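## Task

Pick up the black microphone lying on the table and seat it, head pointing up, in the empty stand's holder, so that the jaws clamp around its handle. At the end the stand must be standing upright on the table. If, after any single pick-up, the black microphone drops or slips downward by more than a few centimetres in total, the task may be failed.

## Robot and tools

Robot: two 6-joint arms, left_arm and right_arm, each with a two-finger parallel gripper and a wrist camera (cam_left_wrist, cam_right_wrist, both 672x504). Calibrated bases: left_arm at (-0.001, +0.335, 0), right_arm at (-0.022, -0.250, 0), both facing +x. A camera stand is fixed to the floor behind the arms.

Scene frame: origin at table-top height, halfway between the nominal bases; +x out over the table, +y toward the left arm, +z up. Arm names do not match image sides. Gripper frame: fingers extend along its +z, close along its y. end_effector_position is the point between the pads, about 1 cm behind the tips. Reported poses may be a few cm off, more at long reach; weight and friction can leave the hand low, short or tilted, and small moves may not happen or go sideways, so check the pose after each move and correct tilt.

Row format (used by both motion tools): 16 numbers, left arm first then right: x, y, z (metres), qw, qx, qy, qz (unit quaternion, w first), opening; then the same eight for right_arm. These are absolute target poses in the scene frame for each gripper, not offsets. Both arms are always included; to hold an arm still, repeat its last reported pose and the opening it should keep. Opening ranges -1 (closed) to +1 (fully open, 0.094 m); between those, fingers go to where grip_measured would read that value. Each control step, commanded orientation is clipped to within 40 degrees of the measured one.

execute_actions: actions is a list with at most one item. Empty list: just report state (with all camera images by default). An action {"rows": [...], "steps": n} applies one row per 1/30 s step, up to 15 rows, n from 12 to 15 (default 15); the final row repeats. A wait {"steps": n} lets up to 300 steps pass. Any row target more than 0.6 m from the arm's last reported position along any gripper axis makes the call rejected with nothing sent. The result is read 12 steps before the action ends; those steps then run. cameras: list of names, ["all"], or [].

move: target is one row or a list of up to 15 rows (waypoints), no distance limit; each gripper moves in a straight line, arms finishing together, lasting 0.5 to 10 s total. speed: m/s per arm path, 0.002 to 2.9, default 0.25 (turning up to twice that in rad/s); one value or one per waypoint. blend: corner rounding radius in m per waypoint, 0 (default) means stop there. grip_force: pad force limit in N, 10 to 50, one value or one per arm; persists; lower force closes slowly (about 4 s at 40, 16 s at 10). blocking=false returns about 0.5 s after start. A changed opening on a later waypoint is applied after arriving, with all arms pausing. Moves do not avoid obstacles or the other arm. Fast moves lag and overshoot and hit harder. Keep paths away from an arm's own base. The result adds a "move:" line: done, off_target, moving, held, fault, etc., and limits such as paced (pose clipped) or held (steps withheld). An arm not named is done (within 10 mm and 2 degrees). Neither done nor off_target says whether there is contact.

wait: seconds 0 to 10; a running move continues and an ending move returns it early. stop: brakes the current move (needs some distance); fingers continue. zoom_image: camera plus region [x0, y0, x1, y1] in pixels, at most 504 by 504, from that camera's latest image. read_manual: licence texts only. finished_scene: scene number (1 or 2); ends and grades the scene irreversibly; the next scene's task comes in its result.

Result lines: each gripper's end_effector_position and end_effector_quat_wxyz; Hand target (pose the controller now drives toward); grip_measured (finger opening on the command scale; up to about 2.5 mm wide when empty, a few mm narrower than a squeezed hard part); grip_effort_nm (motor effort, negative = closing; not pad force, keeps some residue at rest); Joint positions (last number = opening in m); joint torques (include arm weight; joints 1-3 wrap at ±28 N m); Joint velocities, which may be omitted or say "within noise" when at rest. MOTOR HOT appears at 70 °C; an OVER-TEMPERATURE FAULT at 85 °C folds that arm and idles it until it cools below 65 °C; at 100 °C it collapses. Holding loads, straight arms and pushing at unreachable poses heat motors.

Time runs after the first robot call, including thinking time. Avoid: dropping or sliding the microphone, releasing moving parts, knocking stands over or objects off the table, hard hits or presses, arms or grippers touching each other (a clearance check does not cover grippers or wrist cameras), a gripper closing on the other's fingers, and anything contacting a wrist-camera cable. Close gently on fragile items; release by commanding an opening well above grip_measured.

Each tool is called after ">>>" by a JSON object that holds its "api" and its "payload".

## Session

>>> {"api": "execute_actions", "payload": {"actions": []}}

Scene clock: 0.00 s of 4800.00 s.
left_arm: end_effector_position=(+0.3811, +0.2891, +0.0690) grip_measured=+1.000 grip_effort_nm=n/a end_effector_quat_wxyz=(+0.566, +0.071, +0.821, -0.008) | right_arm: end_effector_position=(+0.3486, -0.2839, +0.0934) grip_measured=+1.000 grip_effort_nm=n/a end_effector_quat_wxyz=(+0.575, +0.113, +0.797, -0.150)
Joint positions: left_arm=[-0.143 1.603 0.309 0.927 -0.03 0.06 0.094] | right_arm=[0.106 1.52 0.314 0.862 0.508 0.058 0.094]
Joint velocities: within noise
Joint torques (N m): no reading
Heat: left arm: 41 °C; right arm: 36 °C.
Hand target: left_arm +0.3828, +0.2889, +0.0722; +0.569, +0.070, +0.819, -0.009 | right_arm +0.3527, -0.2834, +0.1035; +0.588, +0.117, +0.787, -0.146
camera_calibration:
cam_left_wrist: T_world_to_cam=[[-0.0618157, -0.995415, -0.0729873, 0.317061], [-0.747162, 0.0946364, -0.65787, 0.342499], [0.661761, 0.0138667, -0.749587, -0.107494], [0, 0, 0, 1]] pos_world=[0.346637, 0.284686, 0.167886]
cam_right_wrist: T_world_to_cam=[[-0.321334, -0.939085, 0.121916, -0.167165], [-0.690437, 0.144224, -0.70887, 0.390467], [0.648106, -0.311959, -0.694723, -0.152533], [0, 0, 0, 1]] pos_world=[0.314734, -0.260881, 0.191202]

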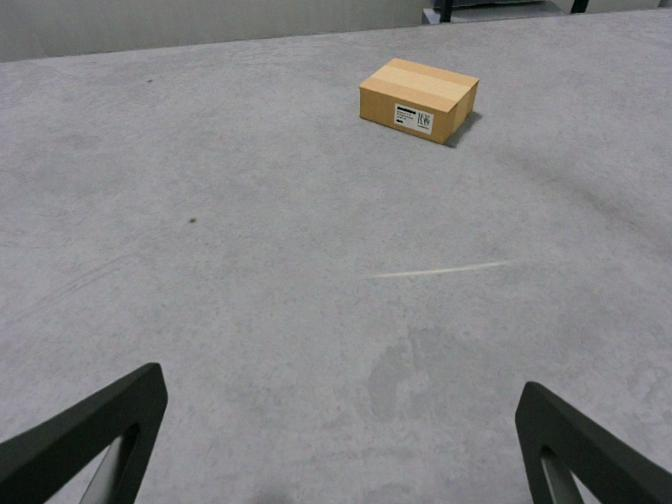

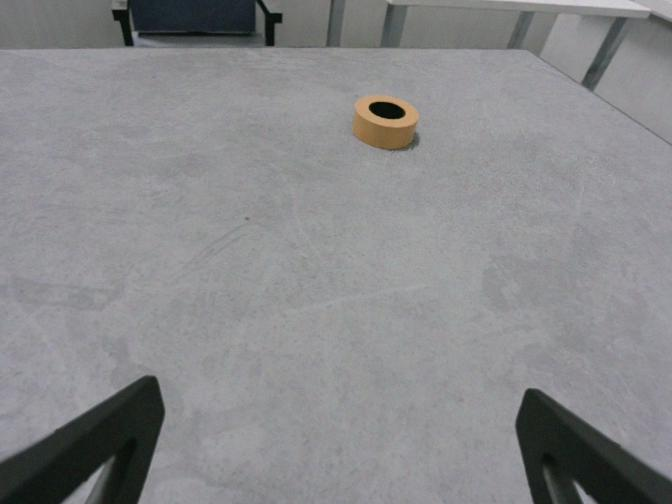

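>>> {"api": "move", "payload": {"target": [0.20, 0.25, 0.34, 0.342, 0, 0.9397, 0, 1, 0.20, -0.26, 0.34, 0.342, 0, 0.9397, 0, 1], "cameras": ["all"], "speed": 0.3}}

Scene clock: 2.53 s of 4800.00 s.
left_arm: end_effector_position=(+0.2020, +0.2465, +0.3375) grip_measured=+1.000 grip_effort_nm=-0.02 end_effector_quat_wxyz=(+0.349, +0.011, +0.937, -0.013) | right_arm: end_effector_position=(+0.1999, -0.2612, +0.3311) grip_measured=+1.000 grip_effort_nm=-0.01 end_effector_quat_wxyz=(+0.330, +0.007, +0.944, -0.002)
Joint positions: left_arm=[-0.76 1.115 1.67 -1.541 -0.436 -0.593 0.094] | right_arm=[-0.115 1.066 1.624 -1.457 -0.043 -0.053 0.094]
Joint torques (N m): left_arm=[-0.13 -1.26 5.9 1.38 -0.32 -0.1] | right_arm=[-0.7 -0.4 6.6 1.9 -0.11 -0.06]
Heat: left arm: 41 °C; right arm: 36 °C.
Hand target: left_arm +0.2004, +0.2501, +0.3395; +0.352, +0.004, +0.936, -0.010 | right_arm +0.1999, -0.2600, +0.3398; +0.342, +0.000, +0.940, +0.000
Off the commanded pose: left_arm 0.005 m, 2 deg | right_arm 0.009 m, 2 deg.
joint sent to its limit (left arm) — joint 4 (wrist pitch), lower limit.
Kept back: nothing.
move: done
camera_calibration:
cam_left_wrist: T_world_to_cam=[[0.0235076, -0.999529, -0.0197115, 0.249004], [-0.974122, -0.0184676, -0.225267, 0.317034], [0.224797, 0.0244969, -0.974098, 0.374314], [0, 0, 0, 1]] pos_world=[0.218832, 0.245572, 0.440944]
cam_right_wrist: T_world_to_cam=[[0.0187512, -0.999796, -0.00748278, -0.263663], [-0.979519, -0.0168693, -0.200643, 0.300442], [0.200476, 0.0110918, -0.979636, 0.384221], [0, 0, 0, 1]] pos_world=[0.222206, -0.262803, 0.434706]

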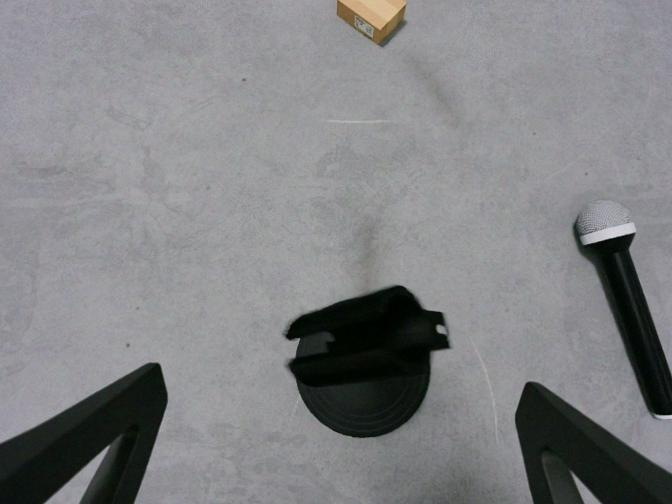

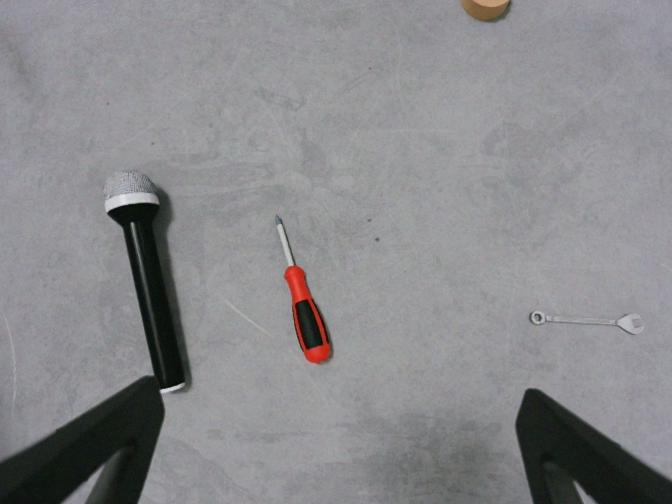

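>>> {"api": "zoom_image", "payload": {"camera": "cam_left_wrist", "region": [270, 270, 470, 450]}}

>>> {"api": "zoom_image", "payload": {"camera": "cam_right_wrist", "region": [80, 150, 230, 410]}}

Scaled by 2.520 from the camera's 672x504 image, which has a finer 960x720 frame.

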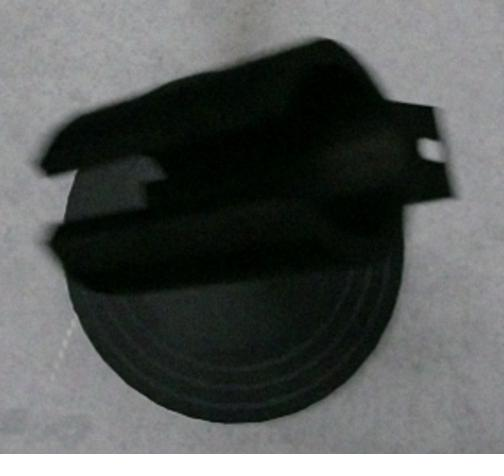

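Scaled by 1.938 from the camera's 672x504 image, which has a finer 960x720 frame.

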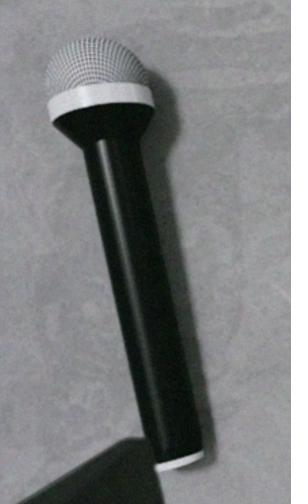

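>>> {"api": "execute_actions", "payload": {"actions": [], "cameras": ["cam_left_wrist"]}}

>>> {"api": "zoom_image", "payload": {"camera": "cam_left_wrist", "region": [270, 270, 470, 450]}}

Scene clock: 5.70 s of 4800.00 s.
left_arm: end_effector_position=(+0.2017, +0.2467, +0.3373) grip_measured=+1.000 grip_effort_nm=-0.02 end_effector_quat_wxyz=(+0.349, +0.011, +0.937, -0.013) | right_arm: end_effector_position=(+0.1996, -0.2610, +0.3309) grip_measured=+1.000 grip_effort_nm=-0.01 end_effector_quat_wxyz=(+0.329, +0.007, +0.944, -0.002)
Joint positions: left_arm=[-0.76 1.115 1.67 -1.542 -0.436 -0.594 0.094] | right_arm=[-0.115 1.066 1.624 -1.459 -0.044 -0.054 0.094]
Joint velocities: within noise
Joint torques (N m): left_arm=[-0.14 -1.25 5.89 1.36 -0.32 -0.09] | right_arm=[-0.76 -0.51 6.68 1.92 -0.12 -0.06]
Heat: left arm: 41 °C; right arm: 36 °C.
Hand target: left_arm +0.2004, +0.2501, +0.3395; +0.352, +0.004, +0.936, -0.010 | right_arm +0.1999, -0.2601, +0.3399; +0.342, +0.000, +0.940, +0.000
Off the commanded pose: left_arm 0.005 m, 2 deg | right_arm 0.009 m, 2 deg.
Steps of this call (1-95: nothing new was sent). Readings (end_effector_position of left_arm | right_arm):
1: (+0.2019, +0.2466, +0.3374) | (+0.1999, -0.2611, +0.3311)
2: (+0.2018, +0.2466, +0.3374) | (+0.1998, -0.2611, +0.3310)
4: (+0.2018, +0.2467, +0.3373) | (+0.1997, -0.2610, +0.3310)
8: (+0.2017, +0.2467, +0.3373) | (+0.1996, -0.2610, +0.3309)
95: the state above
camera_calibration:
cam_left_wrist: T_world_to_cam=[[0.0246228, -0.999501, -0.0197835, 0.248984], [-0.974355, -0.0195664, -0.224165, 0.31673], [0.223666, 0.0247957, -0.97435, 0.374422], [0, 0, 0, 1]] pos_world=[0.218731, 0.245773, 0.440744]
Images, in order (width x height): cam_left_wrist 672x504.

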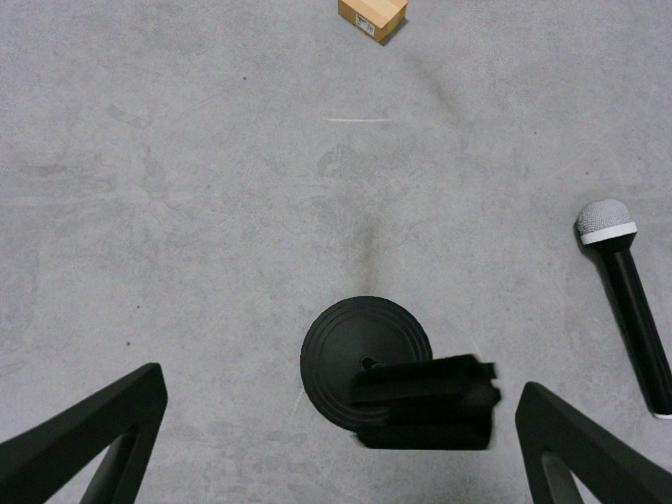

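Scaled by 2.520 from the camera's 672x504 image, which has a finer 960x720 frame.

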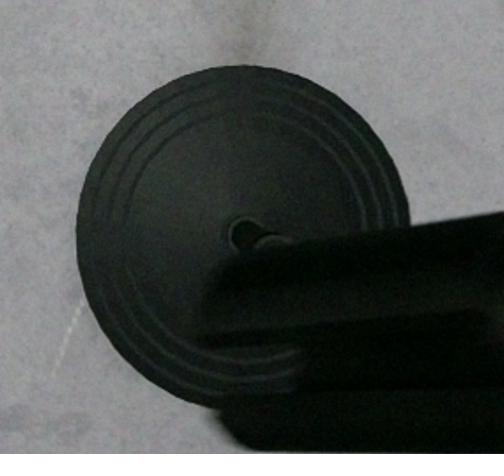

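>>> {"api": "execute_actions", "payload": {"actions": [], "cameras": ["cam_left_wrist"]}}

Scene clock: 6.30 s of 4800.00 s.
left_arm: end_effector_position=(+0.2017, +0.2467, +0.3373) grip_measured=+1.000 grip_effort_nm=-0.02 end_effector_quat_wxyz=(+0.349, +0.011, +0.937, -0.013) | right_arm: end_effector_position=(+0.1996, -0.2610, +0.3309) grip_measured=+1.000 grip_effort_nm=-0.01 end_effector_quat_wxyz=(+0.329, +0.007, +0.944, -0.002)
Joint positions: left_arm=[-0.76 1.115 1.67 -1.542 -0.436 -0.594 0.094] | right_arm=[-0.115 1.066 1.624 -1.459 -0.044 -0.054 0.094]
Joint velocities: within noise
Joint torques (N m): left_arm=[-0.13 -1.25 5.89 1.36 -0.31 -0.09] | right_arm=[-0.64 -0.53 6.61 1.91 -0.12 -0.06]
Heat: left arm: 41 °C; right arm: 36 °C.
Hand target: left_arm +0.2004, +0.2501, +0.3395; +0.352, +0.004, +0.936, -0.010 | right_arm +0.1999, -0.2601, +0.3399; +0.342, +0.000, +0.940, +0.000
Off the commanded pose: left_arm 0.005 m, 2 deg | right_arm 0.009 m, 2 deg.
Steps of this call (1-18: nothing new was sent). Readings (end_effector_position of left_arm | right_arm):
1: (+0.2017, +0.2467, +0.3373) | (+0.1996, -0.2610, +0.3309)
2: (+0.2017, +0.2467, +0.3373) | (+0.1996, -0.2610, +0.3309)
4: (+0.2017, +0.2467, +0.3373) | (+0.1996, -0.2610, +0.3309)
8: (+0.2017, +0.2467, +0.3373) | (+0.1996, -0.2610, +0.3309)
18: the state above
camera_calibration:
cam_left_wrist: T_world_to_cam=[[0.0246228, -0.999501, -0.0197835, 0.248984], [-0.974355, -0.0195664, -0.224165, 0.31673], [0.223666, 0.0247957, -0.97435, 0.374422], [0, 0, 0, 1]] pos_world=[0.218731, 0.245773, 0.440744]
Images, in order (width x height): cam_left_wrist 672x504.

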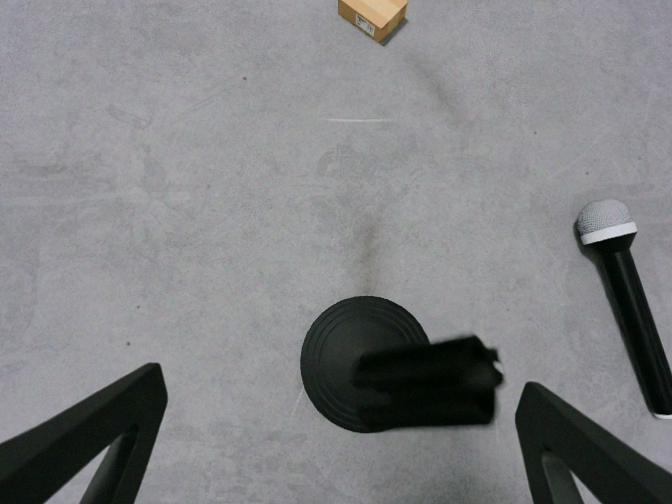

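>>> {"api": "wait", "payload": {"seconds": 2, "cameras": ["cam_left_wrist"]}}

>>> {"api": "wait", "payload": {"seconds": 1, "cameras": ["cam_left_wrist"]}}

Scene clock: 8.73 s of 4800.00 s.
left_arm: end_effector_position=(+0.2017, +0.2467, +0.3373) grip_measured=+1.000 grip_effort_nm=-0.02 end_effector_quat_wxyz=(+0.349, +0.011, +0.937, -0.013) | right_arm: end_effector_position=(+0.1996, -0.2610, +0.3309) grip_measured=+1.000 grip_effort_nm=-0.01 end_effector_quat_wxyz=(+0.329, +0.007, +0.944, -0.002)
Joint positions: left_arm=[-0.76 1.115 1.67 -1.542 -0.436 -0.594 0.094] | right_arm=[-0.115 1.066 1.624 -1.459 -0.044 -0.054 0.094]
Joint torques (N m): left_arm=[-0.1 -1.25 5.87 1.36 -0.31 -0.09] | right_arm=[-0.59 -0.57 6.57 1.91 -0.13 -0.06]
Heat: left arm: 41 °C; right arm: 36 °C.
Hand target: left_arm +0.2004, +0.2501, +0.3395; +0.352, +0.004, +0.936, -0.010 | right_arm +0.1999, -0.2601, +0.3399; +0.342, +0.000, +0.940, +0.000
Off the commanded pose: left_arm 0.005 m, 2 deg | right_arm 0.009 m, 2 deg.
Steps of this call (1-73: nothing new was sent). Readings (end_effector_position of left_arm | right_arm):
1: (+0.2017, +0.2467, +0.3373) | (+0.1996, -0.2610, +0.3309)
2: (+0.2017, +0.2467, +0.3373) | (+0.1996, -0.2610, +0.3309)
4: (+0.2017, +0.2467, +0.3373) | (+0.1996, -0.2610, +0.3309)
8: (+0.2017, +0.2467, +0.3373) | (+0.1996, -0.2610, +0.3309)
73: the state above
camera_calibration:
cam_left_wrist: T_world_to_cam=[[0.0246228, -0.999501, -0.0197835, 0.248984], [-0.974355, -0.0195664, -0.224165, 0.31673], [0.223666, 0.0247957, -0.97435, 0.374422], [0, 0, 0, 1]] pos_world=[0.218731, 0.245773, 0.440744]
Images, in order (width x height): cam_left_wrist 672x504.

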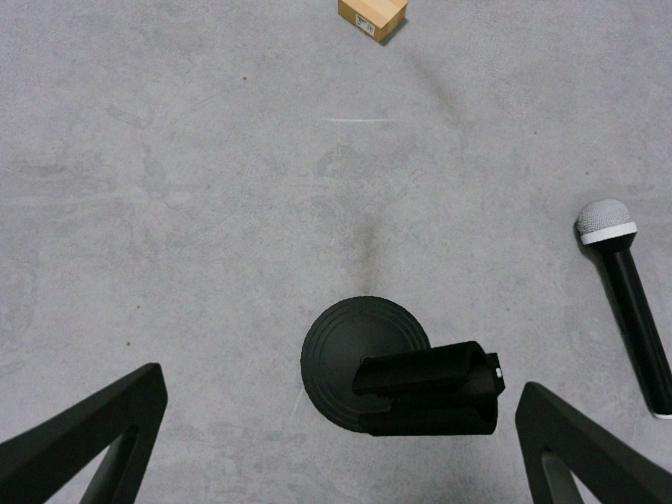

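Scene clock: 9.73 s of 4800.00 s.
left_arm: end_effector_position=(+0.2017, +0.2467, +0.3373) grip_measured=+1.000 grip_effort_nm=-0.02 end_effector_quat_wxyz=(+0.349, +0.011, +0.937, -0.013) | right_arm: end_effector_position=(+0.1996, -0.2610, +0.3309) grip_measured=+1.000 grip_effort_nm=-0.01 end_effector_quat_wxyz=(+0.329, +0.007, +0.944, -0.002)
Joint positions: left_arm=[-0.76 1.115 1.67 -1.542 -0.436 -0.594 0.094] | right_arm=[-0.115 1.066 1.624 -1.459 -0.044 -0.054 0.094]
Joint torques (N m): left_arm=[-0.13 -1.28 5.87 1.36 -0.32 -0.09] | right_arm=[-0.68 -0.43 6.57 1.9 -0.11 -0.05]
Heat: left arm: 41 °C; right arm: 36 °C.
Hand target: left_arm +0.2004, +0.2501, +0.3395; +0.352, +0.004, +0.936, -0.010 | right_arm +0.1999, -0.2601, +0.3399; +0.342, +0.000, +0.940, +0.000
Off the commanded pose: left_arm 0.005 m, 2 deg | right_arm 0.009 m, 2 deg.
Steps of this call (1-30: nothing new was sent). Readings (end_effector_position of left_arm | right_arm):
1: (+0.2017, +0.2467, +0.3373) | (+0.1996, -0.2610, +0.3309)
2: (+0.2017, +0.2467, +0.3373) | (+0.1996, -0.2610, +0.3309)
4: (+0.2017, +0.2467, +0.3373) | (+0.1996, -0.2610, +0.3309)
8: (+0.2017, +0.2467, +0.3373) | (+0.1996, -0.2610, +0.3309)
30: the state above
camera_calibration:
cam_left_wrist: T_world_to_cam=[[0.0246228, -0.999501, -0.0197835, 0.248984], [-0.974355, -0.0195664, -0.224165, 0.31673], [0.223666, 0.0247957, -0.97435, 0.374422], [0, 0, 0, 1]] pos_world=[0.218731, 0.245773, 0.440744]
Images, in order (width x height): cam_left_wrist 672x504.

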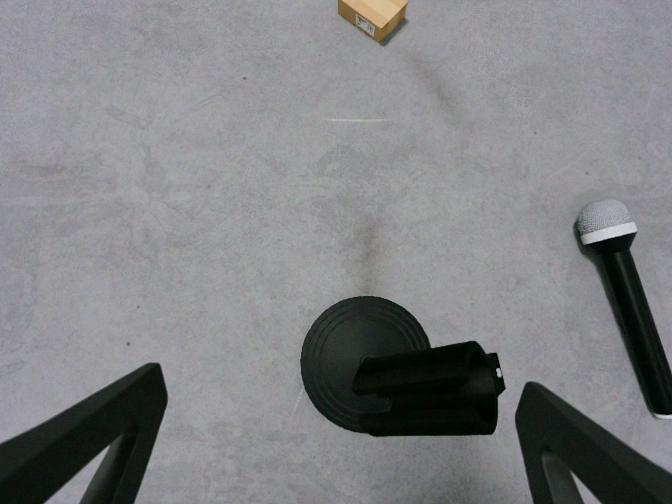

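>>> {"api": "zoom_image", "payload": {"camera": "cam_left_wrist", "region": [290, 280, 540, 460]}}

Scaled by 2.016 from the camera's 672x504 image, which has a finer 960x720 frame.

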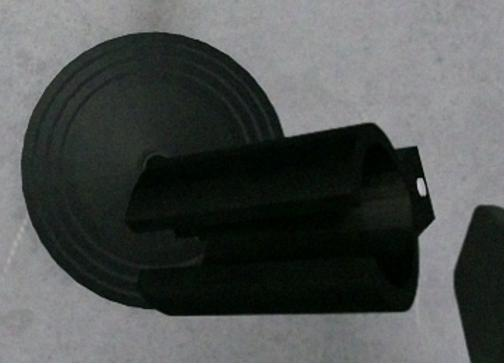

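>>> {"api": "move", "payload": {"target": [0.2004, 0.2501, 0.3395, 0.352, 0.004, 0.936, -0.010, 1, 0.18, -0.16, 0.33, 0.5305, -0.3718, 0.6440, 0.4067, 1], "cameras": ["all"], "speed": 0.3}}

Scene clock: 14.00 s of 4800.00 s.
left_arm: end_effector_position=(+0.2017, +0.2467, +0.3373) grip_measured=+1.000 grip_effort_nm=-0.02 end_effector_quat_wxyz=(+0.349, +0.011, +0.937, -0.013) | right_arm: end_effector_position=(+0.1774, -0.1646, +0.3130) grip_measured=+1.000 grip_effort_nm=-0.02 end_effector_quat_wxyz=(+0.486, -0.294, +0.725, +0.390)
Joint positions: left_arm=[-0.76 1.115 1.67 -1.542 -0.436 -0.594 0.094] | right_arm=[-0.522 1.05 1.146 -1.584 -1.345 -1.195 0.094]
Joint torques (N m): left_arm=[-0.13 -1.24 5.85 1.36 -0.32 -0.08] | right_arm=[0.05 -0.35 4.33 0.84 -1.88 -1.88]
Heat: left arm: 41 °C; right arm: 36 °C.
Hand target: left_arm +0.2005, +0.2501, +0.3394; +0.352, +0.004, +0.936, -0.010 | right_arm +0.1794, -0.1611, +0.3296; +0.548, -0.342, +0.664, +0.376
Off the commanded pose: left_arm 0.004 m, 1 deg | right_arm 0.018 m, 14 deg.
joint read past its limit (right arm) — joint 4 (wrist pitch), lower limit.
joint sent to its limit (right arm) — joint 4 (wrist pitch), lower limit.
Kept back: nothing.
move: off_target (right_arm)
camera_calibration:
cam_left_wrist: T_world_to_cam=[[0.0246228, -0.999501, -0.0197835, 0.248984], [-0.974355, -0.0195664, -0.224165, 0.31673], [0.223666, 0.0247957, -0.97435, 0.374422], [0, 0, 0, 1]] pos_world=[0.218731, 0.245773, 0.440744]
cam_right_wrist: T_world_to_cam=[[0.82474, -0.499165, -0.265779, -0.146526], [-0.506713, -0.443615, -0.73922, 0.29091], [0.25109, 0.744338, -0.618801, 0.368725], [0, 0, 0, 1]] pos_world=[0.175671, -0.218544, 0.404271]

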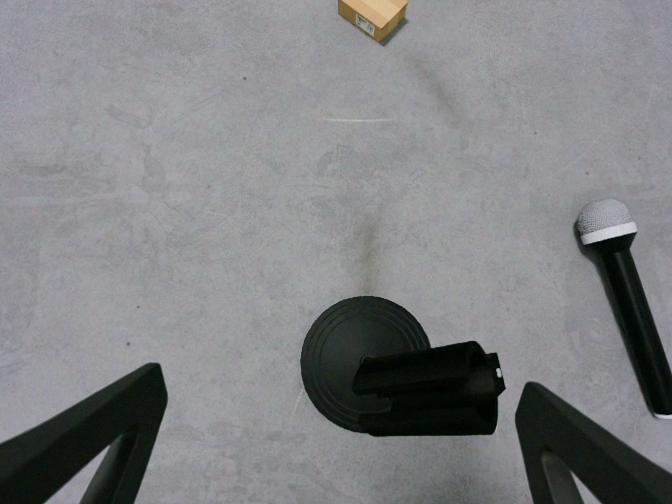

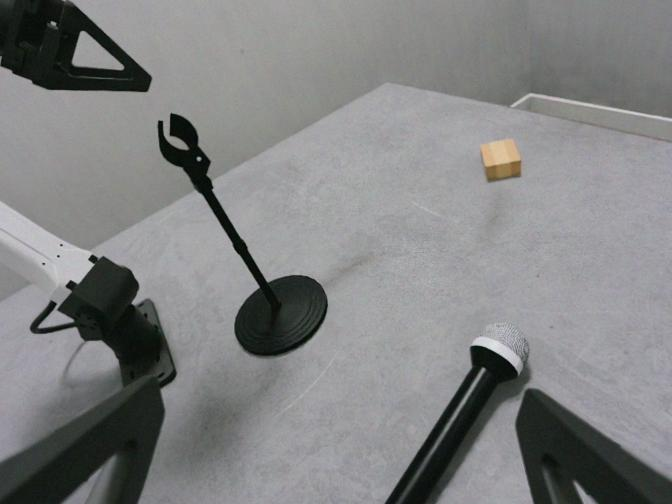

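>>> {"api": "execute_actions", "payload": {"actions": [], "cameras": ["all"]}}

Scene clock: 16.67 s of 4800.00 s.
left_arm: end_effector_position=(+0.2017, +0.2467, +0.3373) grip_measured=+1.000 grip_effort_nm=-0.02 end_effector_quat_wxyz=(+0.349, +0.011, +0.937, -0.013) | right_arm: end_effector_position=(+0.1773, -0.1644, +0.3130) grip_measured=+1.000 grip_effort_nm=-0.02 end_effector_quat_wxyz=(+0.486, -0.294, +0.725, +0.391)
Joint positions: left_arm=[-0.76 1.115 1.67 -1.542 -0.436 -0.594 0.094] | right_arm=[-0.522 1.05 1.146 -1.586 -1.345 -1.196 0.094]
Joint velocities: within noise
Joint torques (N m): left_arm=[-0.12 -1.25 5.85 1.36 -0.32 -0.08] | right_arm=[0.12 -0.4 4.4 0.82 -1.9 -1.91]
Heat: left arm: 41 °C; right arm: 36 °C.
Hand target: left_arm +0.2005, +0.2501, +0.3394; +0.352, +0.004, +0.936, -0.010 | right_arm +0.1793, -0.1611, +0.3296; +0.548, -0.342, +0.664, +0.376
Off the commanded pose: left_arm 0.004 m, 1 deg | right_arm 0.018 m, 14 deg.
joint read past its limit (right arm) — joint 4 (wrist pitch), lower limit.
Steps of this call (1-80: nothing new was sent). Readings (end_effector_position of left_arm | right_arm):
1: (+0.2017, +0.2467, +0.3373) | (+0.1773, -0.1645, +0.3130)
2: (+0.2017, +0.2467, +0.3373) | (+0.1774, -0.1645, +0.3130)
4: (+0.2017, +0.2467, +0.3373) | (+0.1773, -0.1644, +0.3130)
8: (+0.2017, +0.2467, +0.3373) | (+0.1773, -0.1644, +0.3130)
80: the state above
camera_calibration:
cam_left_wrist: T_world_to_cam=[[0.0246228, -0.999501, -0.0197835, 0.248984], [-0.974355, -0.0195664, -0.224165, 0.31673], [0.223666, 0.0247957, -0.97435, 0.374422], [0, 0, 0, 1]] pos_world=[0.218731, 0.245773, 0.440744]
cam_right_wrist: T_world_to_cam=[[0.825041, -0.498247, -0.266565, -0.14601], [-0.506614, -0.443257, -0.739503, 0.29113], [0.250299, 0.745166, -0.618124, 0.368695], [0, 0, 0, 1]] pos_world=[0.175671, -0.218443, 0.40427]

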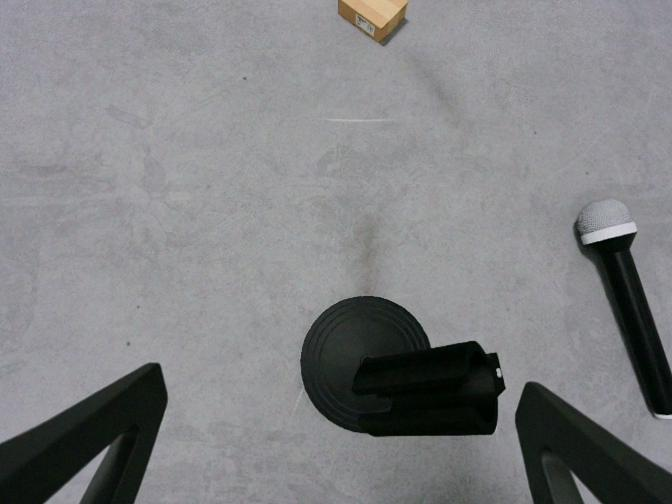

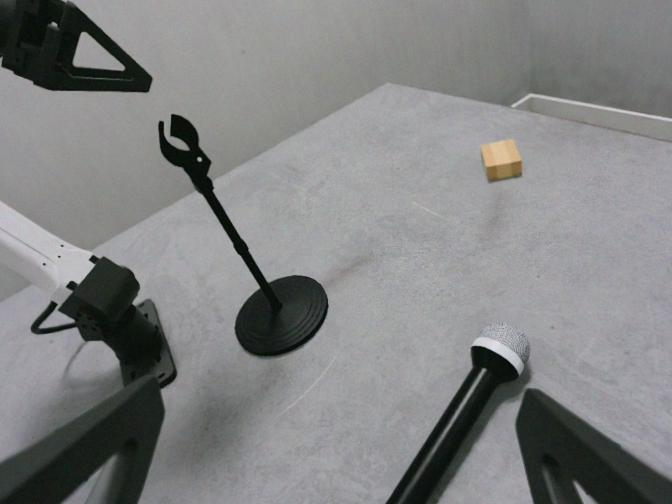

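>>> {"api": "zoom_image", "payload": {"camera": "cam_left_wrist", "region": [280, 260, 540, 460]}}

>>> {"api": "zoom_image", "payload": {"camera": "cam_right_wrist", "region": [120, 90, 360, 370]}}

Scaled by 1.938 from the camera's 672x504 image, which has a finer 960x720 frame.

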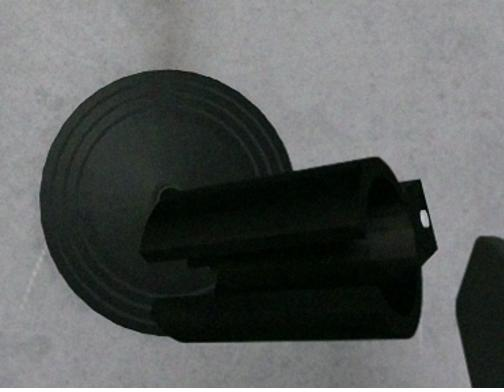

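Scaled by 1.800 from the camera's 672x504 image, which has a finer 960x720 frame.

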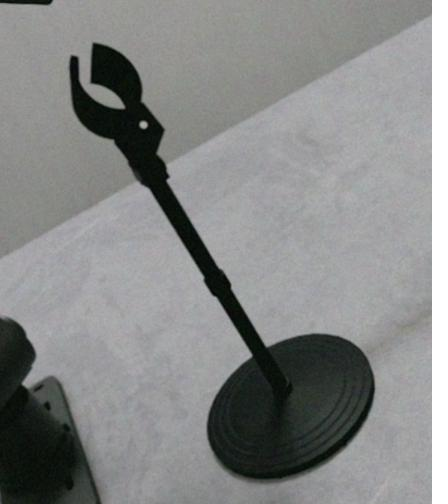

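>>> {"api": "move", "payload": {"target": [[0.20, 0.245, 0.41, 0.352, 0.004, 0.936, -0.010, 1, 0.18, -0.16, 0.33, 0.5305, -0.3718, 0.6440, 0.4067, 1], [0.225, 0.10, 0.43, 0.5143, 0.3962, 0.7596, 0.0398, 1, 0.18, -0.16, 0.33, 0.5305, -0.3718, 0.6440, 0.4067, 1]], "speed": 0.15, "cameras": ["all"]}}

Scene clock: 31.43 s of 4800.00 s.
left_arm: end_effector_position=(+0.2249, +0.1043, +0.4301) grip_measured=+1.000 grip_effort_nm=-0.02 end_effector_quat_wxyz=(+0.512, +0.390, +0.764, +0.040) | right_arm: end_effector_position=(+0.1768, -0.1641, +0.3113) grip_measured=+1.000 grip_effort_nm=-0.02 end_effector_quat_wxyz=(+0.484, -0.291, +0.725, +0.394)
Joint positions: left_arm=[-1.126 1.338 1.919 -1.201 -0.622 0.157 0.094] | right_arm=[-0.522 1.049 1.136 -1.586 -1.348 -1.195 0.094]
Joint torques (N m): left_arm=[-0.38 -2.84 5.12 2.03 -0.14 0.11] | right_arm=[0.18 -0.42 4.96 0.8 -1.89 -1.92]
Heat: left arm: 42 °C; right arm: 36 °C.
Hand target: left_arm +0.2250, +0.1000, +0.4300; +0.514, +0.396, +0.760, +0.040 | right_arm +0.1791, -0.1609, +0.3295; +0.548, -0.342, +0.664, +0.376
Off the commanded pose: left_arm 0.004 m, 1 deg | right_arm 0.019 m, 14 deg.
joint read past its limit (right arm) — joint 4 (wrist pitch), lower limit.
joint sent to its limit (right arm) — joint 4 (wrist pitch), lower limit.
Kept back: nothing.
move: off_target (right_arm)
camera_calibration:
cam_left_wrist: T_world_to_cam=[[-0.50036, -0.722246, -0.477495, 0.393848], [-0.554455, 0.690868, -0.463983, 0.291956], [0.664996, 0.0325913, -0.746136, 0.264917], [0, 0, 0, 1]] pos_world=[0.182773, 0.0741184, 0.521187]
cam_right_wrist: T_world_to_cam=[[0.823173, -0.496525, -0.275407, -0.142596], [-0.51163, -0.438318, -0.738993, 0.291367], [0.246213, 0.749226, -0.614849, 0.367913], [0, 0, 0, 1]] pos_world=[0.175869, -0.218741, 0.402257]

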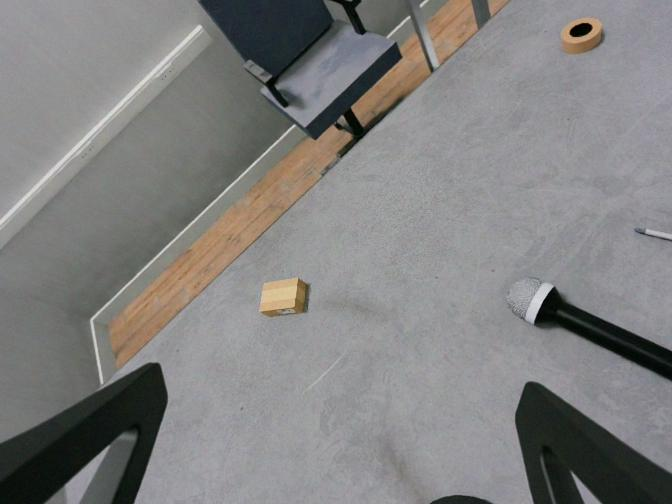

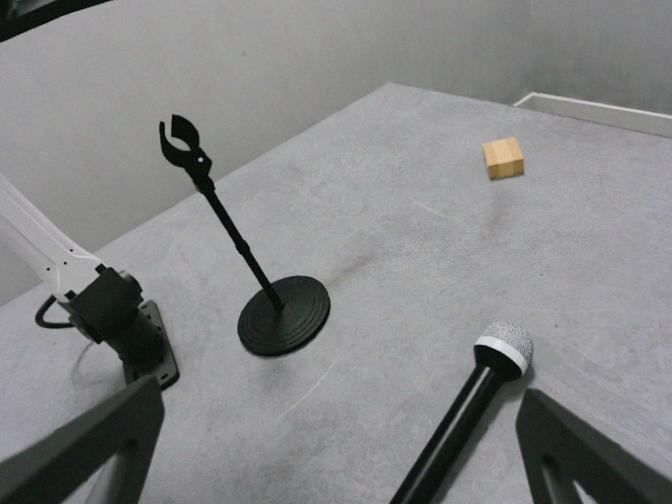

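>>> {"api": "move", "payload": {"target": [[0.20, 0.245, 0.42, 0.352, 0.004, 0.936, -0.010, 1, 0.18, -0.16, 0.33, 0.5305, -0.3718, 0.6440, 0.4067, 1], [0.20, 0.245, 0.42, 0.352, 0.004, 0.936, -0.010, 1, 0.30, 0.07, 0.31, -0.0308, -0.0308, 0.7064, 0.7064, 1]], "speed": 0.2, "cameras": ["all"]}}

Scene clock: 42.40 s of 4800.00 s.
left_arm: end_effector_position=(+0.2015, +0.2438, +0.4230) grip_measured=+1.000 grip_effort_nm=-0.02 end_effector_quat_wxyz=(+0.441, +0.033, +0.893, -0.077) | right_arm: end_effector_position=(+0.3015, +0.0679, +0.3082) grip_measured=+1.000 grip_effort_nm=-0.02 end_effector_quat_wxyz=(-0.030, -0.024, +0.711, +0.702)
Joint positions: left_arm=[-0.765 1.153 1.981 -1.545 -0.428 -0.483 0.094] | right_arm=[0.373 1.681 1.187 0.459 -1.243 1.547 0.094]
Joint torques (N m): left_arm=[0.59 -0.46 3.56 1.74 -0.1 -0.06] | right_arm=[0.13 -6.39 5.7 2.38 -0.05 0.15]
Heat: left arm: 42 °C; right arm: 37 °C.
Hand target: left_arm +0.2004, +0.2452, +0.4195; +0.436, +0.029, +0.896, -0.076 | right_arm +0.2999, +0.0700, +0.3099; -0.031, -0.031, +0.707, +0.706
Off the commanded pose: left_arm 0.004 m, 14 deg | right_arm 0.003 m, 1 deg.
joint sent to its limit (left arm) — joint 4 (wrist pitch), lower limit.
Kept back: nothing.
move: off_target (left_arm)
camera_calibration:
cam_left_wrist: T_world_to_cam=[[-0.068334, -0.994085, 0.0844166, 0.221057], [-0.908284, 0.0269839, -0.417482, 0.392844], [0.412735, -0.105203, -0.904755, 0.422231], [0, 0, 0, 1]] pos_world=[0.197651, 0.253569, 0.52736]
cam_right_wrist: T_world_to_cam=[[0.0118267, 0.0161181, -0.9998, 0.302223], [-0.853597, -0.520606, -0.0184901, 0.341094], [-0.5208, 0.853645, 0.00760126, 0.193756], [0, 0, 0, 1]] pos_world=[0.388491, 0.00730613, 0.306997]

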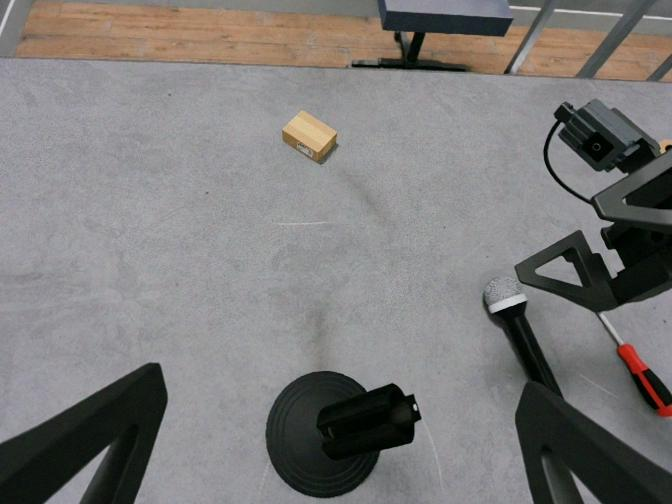

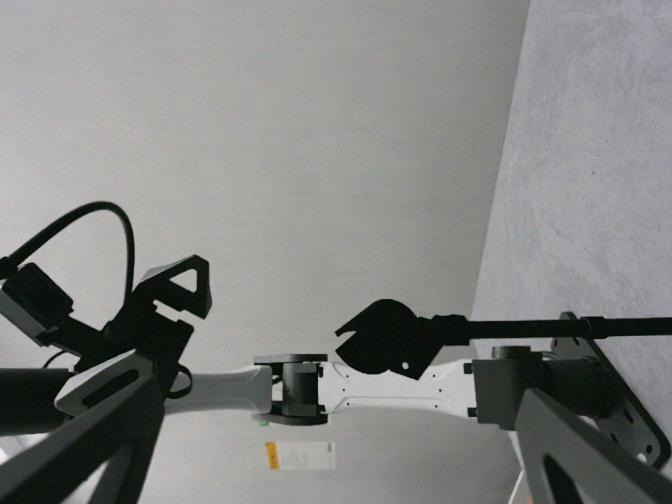

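>>> {"api": "zoom_image", "payload": {"camera": "cam_right_wrist", "region": [300, 270, 480, 405]}}

>>> {"api": "zoom_image", "payload": {"camera": "cam_left_wrist", "region": [260, 360, 460, 504]}}

Scaled by 2.800 from the camera's 672x504 image, which has a finer 960x720 frame.

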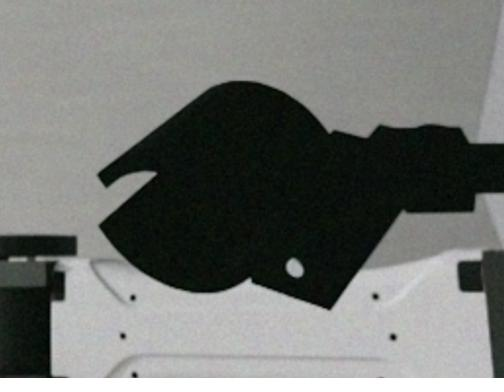

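Scaled by 2.520 from the camera's 672x504 image, which has a finer 960x720 frame.

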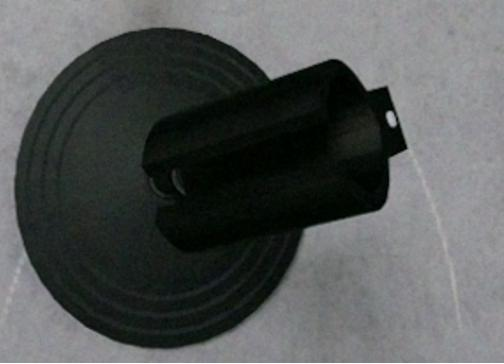

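>>> {"api": "move", "payload": {"target": [[0.20, 0.20, 0.42, 0.352, 0.004, 0.936, -0.010, 1, 0.25, -0.22, 0.28, 0.4210, -0.0790, 0.9029, 0.0368, 1], [0.285, 0.0, 0.26, 0.0433, -0.1305, 0.9900, 0.0057, 1, 0.25, -0.22, 0.28, 0.4210, -0.0790, 0.9029, 0.0368, 1]], "speed": 0.25, "cameras": ["all"]}}

Scene clock: 66.17 s of 4800.00 s.
left_arm: end_effector_position=(+0.2826, +0.0003, +0.2564) grip_measured=+1.000 grip_effort_nm=-0.02 end_effector_quat_wxyz=(+0.137, -0.110, +0.976, -0.127) | right_arm: end_effector_position=(+0.2468, -0.2171, +0.2761) grip_measured=+1.000 grip_effort_nm=-0.02 end_effector_quat_wxyz=(+0.408, -0.077, +0.909, +0.045)
Joint positions: left_arm=[-0.918 2.039 2.38 -1.548 -0.099 -1.114 0.094] | right_arm=[0.023 0.931 1.167 -0.966 -0.105 -0.067 0.094]
Joint torques (N m): left_arm=[0.7 -9.42 7.64 1.03 -0.07 -0.06] | right_arm=[-0.68 -1.44 4.86 2.49 0.1 -0.02]
Heat: left arm: 42 °C; right arm: 38 °C.
Hand target: left_arm +0.2848, +0.0002, +0.2595; +0.136, -0.120, +0.974, -0.133 | right_arm +0.2498, -0.2200, +0.2799; +0.421, -0.079, +0.903, +0.037
Off the commanded pose: left_arm 0.004 m, 19 deg | right_arm 0.006 m, 2 deg.
joint sent to its limit (left arm) — joint 4 (wrist pitch), lower limit.
Kept back: nothing.
move: off_target (left_arm)
camera_calibration:
cam_left_wrist: T_world_to_cam=[[0.213696, -0.950836, 0.224153, -0.116964], [-0.958862, -0.160264, 0.234307, 0.250725], [-0.186864, -0.265002, -0.945968, 0.392545], [0, 0, 0, 1]] pos_world=[0.338758, 0.032994, 0.338806]
cam_right_wrist: T_world_to_cam=[[0.20992, -0.977488, -0.0212467, -0.259385], [-0.911373, -0.187761, -0.366258, 0.327964], [0.354023, 0.0962486, -0.930271, 0.287454], [0, 0, 0, 1]] pos_world=[0.251582, -0.219634, 0.382019]

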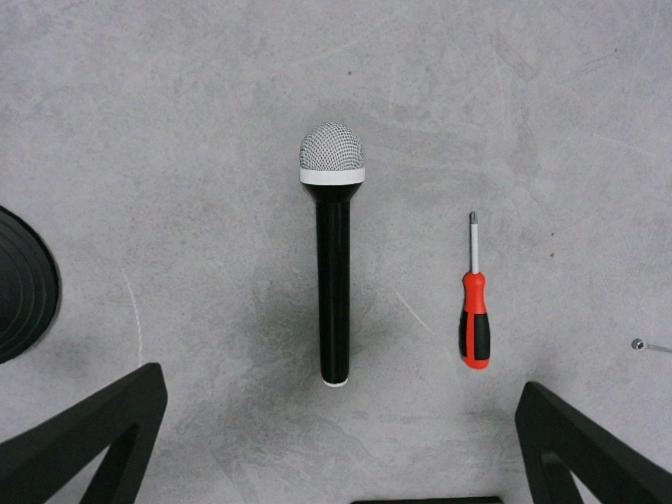

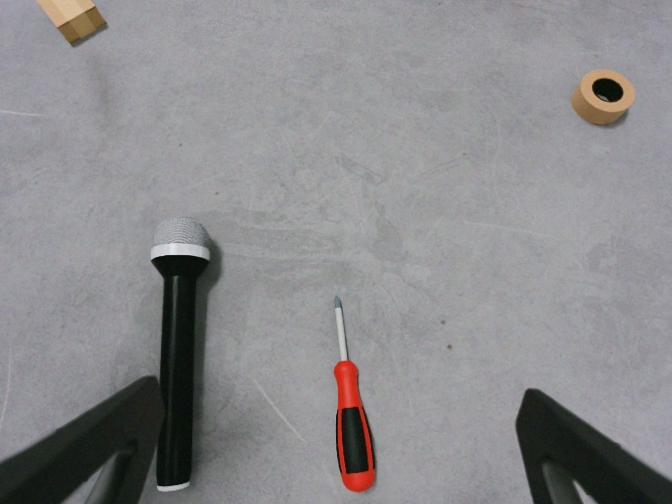

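>>> {"api": "move", "payload": {"target": [0.275, -0.034, 0.12, 0.0502, -0.1212, 0.9863, -0.0989, 0.3, 0.25, -0.22, 0.28, 0.4210, -0.0790, 0.9029, 0.0368, 1], "speed": 0.15, "cameras": ["all"]}}

Scene clock: 70.80 s of 4800.00 s.
left_arm: end_effector_position=(+0.2767, -0.0312, +0.1245) grip_measured=+0.302 grip_effort_nm=-0.12 end_effector_quat_wxyz=(+0.053, -0.117, +0.987, -0.099) | right_arm: end_effector_position=(+0.2468, -0.2171, +0.2761) grip_measured=+1.000 grip_effort_nm=-0.02 end_effector_quat_wxyz=(+0.408, -0.077, +0.909, +0.045)
Joint positions: left_arm=[-0.929 2.098 1.956 -1.204 0.009 -1.156 0.061] | right_arm=[0.023 0.931 1.167 -0.966 -0.105 -0.067 0.094]
Joint torques (N m): left_arm=[-0.44 -10.7 6.01 0.93 0.02 -0.09] | right_arm=[-0.64 -1.5 4.89 2.49 0.11 -0.05]
Heat: left arm: 42 °C; right arm: 38 °C.
Hand target: left_arm +0.2749, -0.0340, +0.1201; +0.050, -0.121, +0.986, -0.099 | right_arm +0.2498, -0.2200, +0.2799; +0.421, -0.079, +0.903, +0.037
Off the commanded pose: left_arm 0.006 m, 1 deg | right_arm 0.006 m, 2 deg.
Kept back: nothing.
move: done
camera_calibration:
cam_left_wrist: T_world_to_cam=[[0.244329, -0.958377, 0.147706, -0.115208], [-0.904429, -0.170289, 0.391164, 0.235992], [-0.34973, -0.229162, -0.908391, 0.299757], [0, 0, 0, 1]] pos_world=[0.346421, -0.00153281, 0.197002]
cam_right_wrist: T_world_to_cam=[[0.20992, -0.977488, -0.0212467, -0.259385], [-0.911373, -0.187761, -0.366258, 0.327964], [0.354023, 0.0962486, -0.930271, 0.287454], [0, 0, 0, 1]] pos_world=[0.251582, -0.219634, 0.382019]

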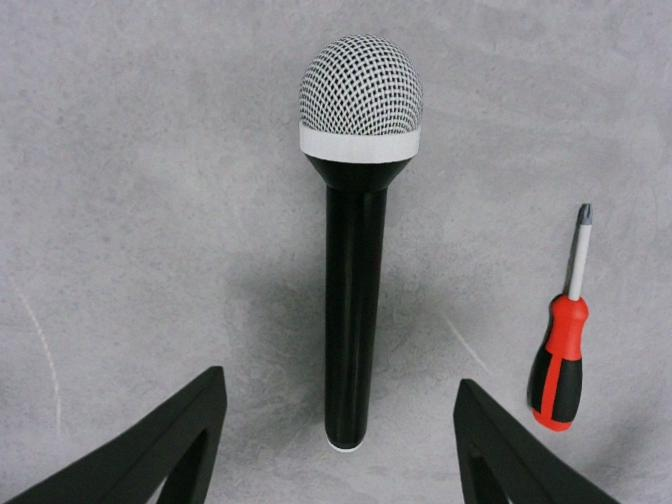

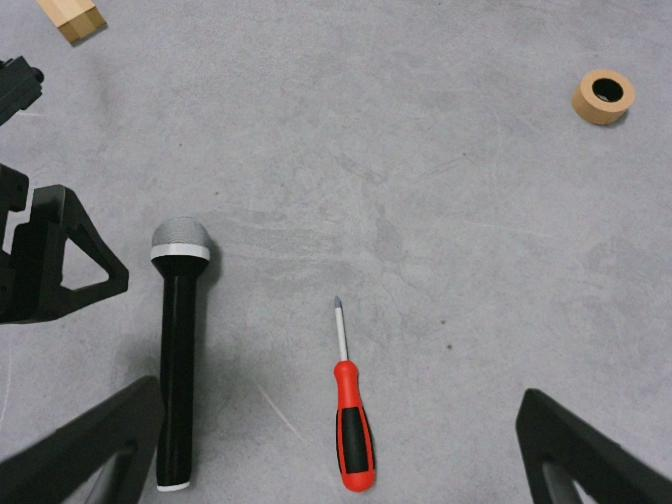

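>>> {"api": "move", "payload": {"target": [0.2852, -0.0555, 0.020, 0.0502, -0.1212, 0.9863, -0.0989, 0.3, 0.25, -0.22, 0.28, 0.4210, -0.0790, 0.9029, 0.0368, 1], "speed": 0.08, "cameras": ["all"]}}

Scene clock: 73.30 s of 4800.00 s.
left_arm: end_effector_position=(+0.2882, -0.0546, +0.0281) grip_measured=+0.302 grip_effort_nm=-0.11 end_effector_quat_wxyz=(+0.054, -0.117, +0.986, -0.103) | right_arm: end_effector_position=(+0.2468, -0.2171, +0.2761) grip_measured=+1.000 grip_effort_nm=-0.02 end_effector_quat_wxyz=(+0.408, -0.077, +0.909, +0.045)
Joint positions: left_arm=[-0.94 2.227 1.774 -0.885 0.009 -1.167 0.061] | right_arm=[0.023 0.931 1.167 -0.966 -0.105 -0.067 0.094]
Joint torques (N m): left_arm=[-0.5 -11.18 5.82 0.94 -0.01 -0.07] | right_arm=[-0.65 -1.46 4.82 2.48 0.12 -0.05]
Heat: left arm: 43 °C; right arm: 37 °C.
Hand target: left_arm +0.2851, -0.0555, +0.0201; +0.050, -0.121, +0.986, -0.099 | right_arm +0.2498, -0.2200, +0.2799; +0.421, -0.079, +0.903, +0.037
Off the commanded pose: left_arm 0.009 m, 1 deg | right_arm 0.006 m, 2 deg.
Kept back: nothing.
move: done
camera_calibration:
cam_left_wrist: T_world_to_cam=[[0.244393, -0.957051, 0.155968, -0.126406], [-0.905295, -0.167564, 0.390338, 0.280531], [-0.347439, -0.236593, -0.907364, 0.209735], [0, 0, 0, 1]] pos_world=[0.357726, -0.0243482, 0.10052]
cam_right_wrist: T_world_to_cam=[[0.20992, -0.977488, -0.0212467, -0.259385], [-0.911373, -0.187761, -0.366258, 0.327964], [0.354023, 0.0962486, -0.930271, 0.287454], [0, 0, 0, 1]] pos_world=[0.251582, -0.219634, 0.382019]

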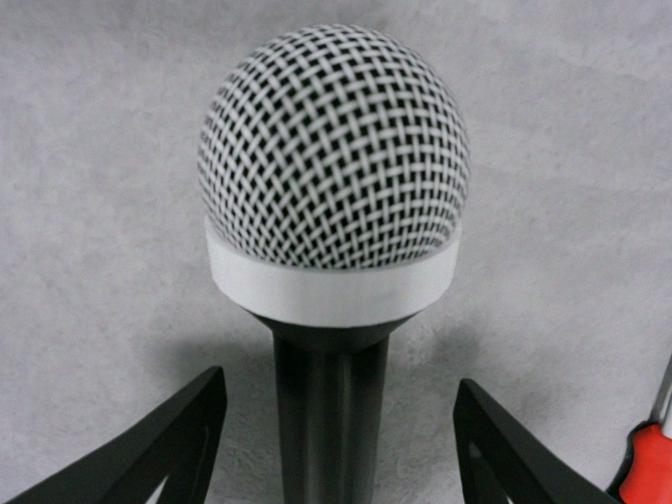

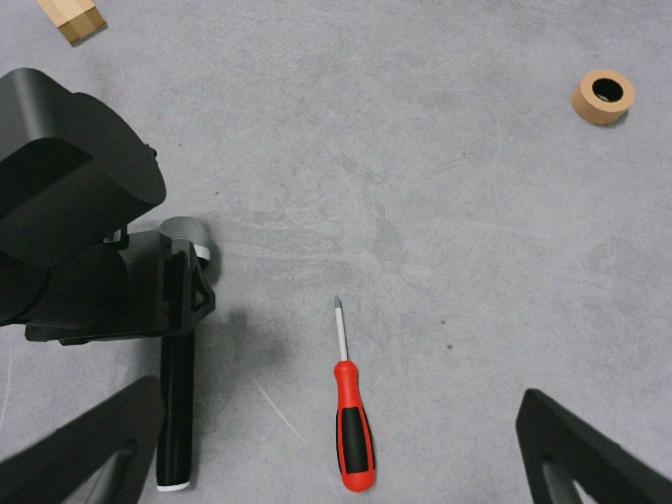

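>>> {"api": "move", "payload": {"target": [[0.2857, -0.0567, 0.014, 0.0502, -0.1212, 0.9863, -0.0989, 0.3, 0.25, -0.22, 0.28, 0.4210, -0.0790, 0.9029, 0.0368, 1], [0.2857, -0.0567, 0.014, 0.0502, -0.1212, 0.9863, -0.0989, -0.70, 0.25, -0.22, 0.28, 0.4210, -0.0790, 0.9029, 0.0368, 1]], "speed": 0.08, "grip_force": 48, "cameras": ["cam_left_wrist"]}}

Scene clock: 76.23 s of 4800.00 s.
left_arm: end_effector_position=(+0.2901, -0.0571, +0.0250) grip_measured=-0.433 grip_effort_nm=-0.93 end_effector_quat_wxyz=(+0.056, -0.118, +0.986, -0.107) | right_arm: end_effector_position=(+0.2468, -0.2171, +0.2761) grip_measured=+1.000 grip_effort_nm=-0.02 end_effector_quat_wxyz=(+0.408, -0.077, +0.909, +0.045)
Joint positions: left_arm=[-0.94 2.234 1.77 -0.865 0.009 -1.169 0.027] | right_arm=[0.023 0.931 1.167 -0.966 -0.105 -0.067 0.094]
Joint torques (N m): left_arm=[-0.53 -10.85 5.59 0.93 -0.02 -0.07] | right_arm=[-0.72 -1.48 4.83 2.48 0.09 -0.07]
Heat: left arm: 44 °C; right arm: 37 °C.
Hand target: left_arm +0.2856, -0.0566, +0.0142; +0.050, -0.121, +0.986, -0.099 | right_arm +0.2498, -0.2200, +0.2799; +0.421, -0.079, +0.903, +0.037
Off the commanded pose: left_arm 0.012 m, 1 deg | right_arm 0.006 m, 2 deg.
Kept back: nothing.
grip_force (N): 48, 48
move: off_target (left_arm); target 2's new opening was sent with left_arm's hand 0.013 m and 1 deg from that target
camera_calibration:
cam_left_wrist: T_world_to_cam=[[0.244494, -0.955552, 0.164749, -0.128997], [-0.907252, -0.165469, 0.386671, 0.28386], [-0.342224, -0.244008, -0.907383, 0.205033], [0, 0, 0, 1]] pos_world=[0.359239, -0.0262635, 0.0975352]
Images, in order (width x height): cam_left_wrist 672x504.

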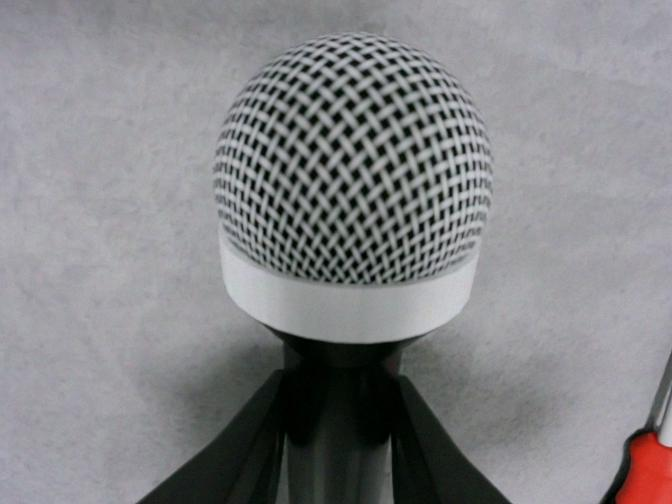

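>>> {"api": "move", "payload": {"target": [[0.275, -0.030, 0.14, 0.0502, -0.1212, 0.9863, -0.0989, -0.70, 0.25, -0.22, 0.28, 0.4210, -0.0790, 0.9029, 0.0368, 1], [0.242, 0.035, 0.375, 0.4308, 0.4856, 0.7512, 0.1208, -0.70, 0.25, -0.22, 0.28, 0.4210, -0.0790, 0.9029, 0.0368, 1]], "speed": 0.15, "blend": 0.02, "cameras": ["all"]}}

Scene clock: 86.50 s of 4800.00 s.
left_arm: end_effector_position=(+0.2400, +0.0322, +0.3553) grip_measured=-0.435 grip_effort_nm=-1.02 end_effector_quat_wxyz=(+0.397, +0.500, +0.760, +0.124) | right_arm: end_effector_position=(+0.2468, -0.2171, +0.2762) grip_measured=+1.000 grip_effort_nm=-0.02 end_effector_quat_wxyz=(+0.408, -0.077, +0.909, +0.045)
Joint positions: left_arm=[-1.176 1.667 2.078 -1.35 -0.625 0.21 0.027] | right_arm=[0.023 0.931 1.167 -0.966 -0.105 -0.067 0.094]
Joint torques (N m): left_arm=[-0.36 -9.91 5.65 1.93 -0.53 0.13] | right_arm=[-0.65 -1.5 4.86 2.48 0.11 -0.03]
Heat: left arm: 47 °C; right arm: 37 °C.
Hand target: left_arm +0.2415, +0.0357, +0.3748; +0.429, +0.485, +0.752, +0.121 | right_arm +0.2499, -0.2200, +0.2800; +0.421, -0.079, +0.903, +0.037
Off the commanded pose: left_arm 0.020 m, 4 deg | right_arm 0.006 m, 2 deg.
Kept back: nothing.
grip_force (N): 48, 48
move: off_target (left_arm)
camera_calibration:
cam_left_wrist: T_world_to_cam=[[-0.612385, -0.494832, -0.616544, 0.382615], [-0.531031, 0.835218, -0.142888, 0.191099], [0.585654, 0.239902, -0.774246, 0.223884], [0, 0, 0, 1]] pos_world=[0.204669, -0.0239893, 0.436546]
cam_right_wrist: T_world_to_cam=[[0.209919, -0.97749, -0.0211595, -0.259416], [-0.911225, -0.187752, -0.366632, 0.328108], [0.354407, 0.096244, -0.930125, 0.287395], [0, 0, 0, 1]] pos_world=[0.251582, -0.219634, 0.382119]

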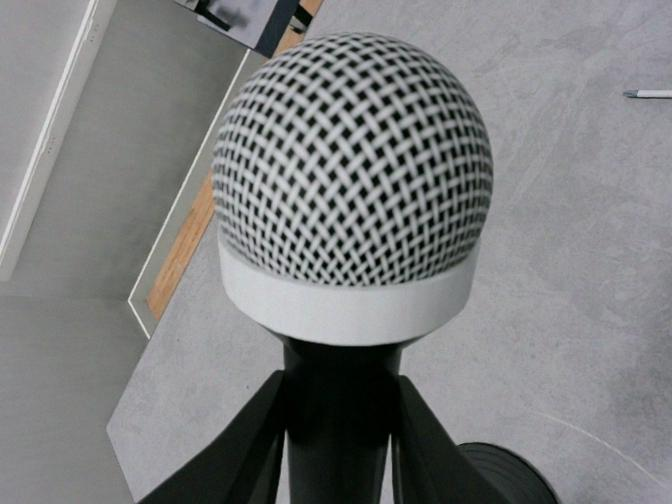

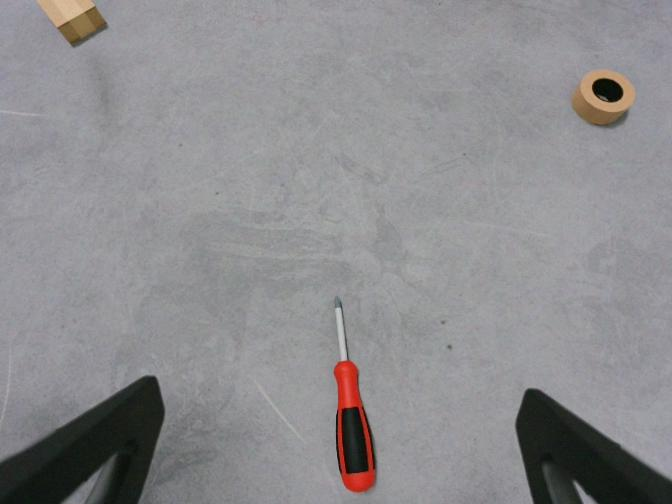

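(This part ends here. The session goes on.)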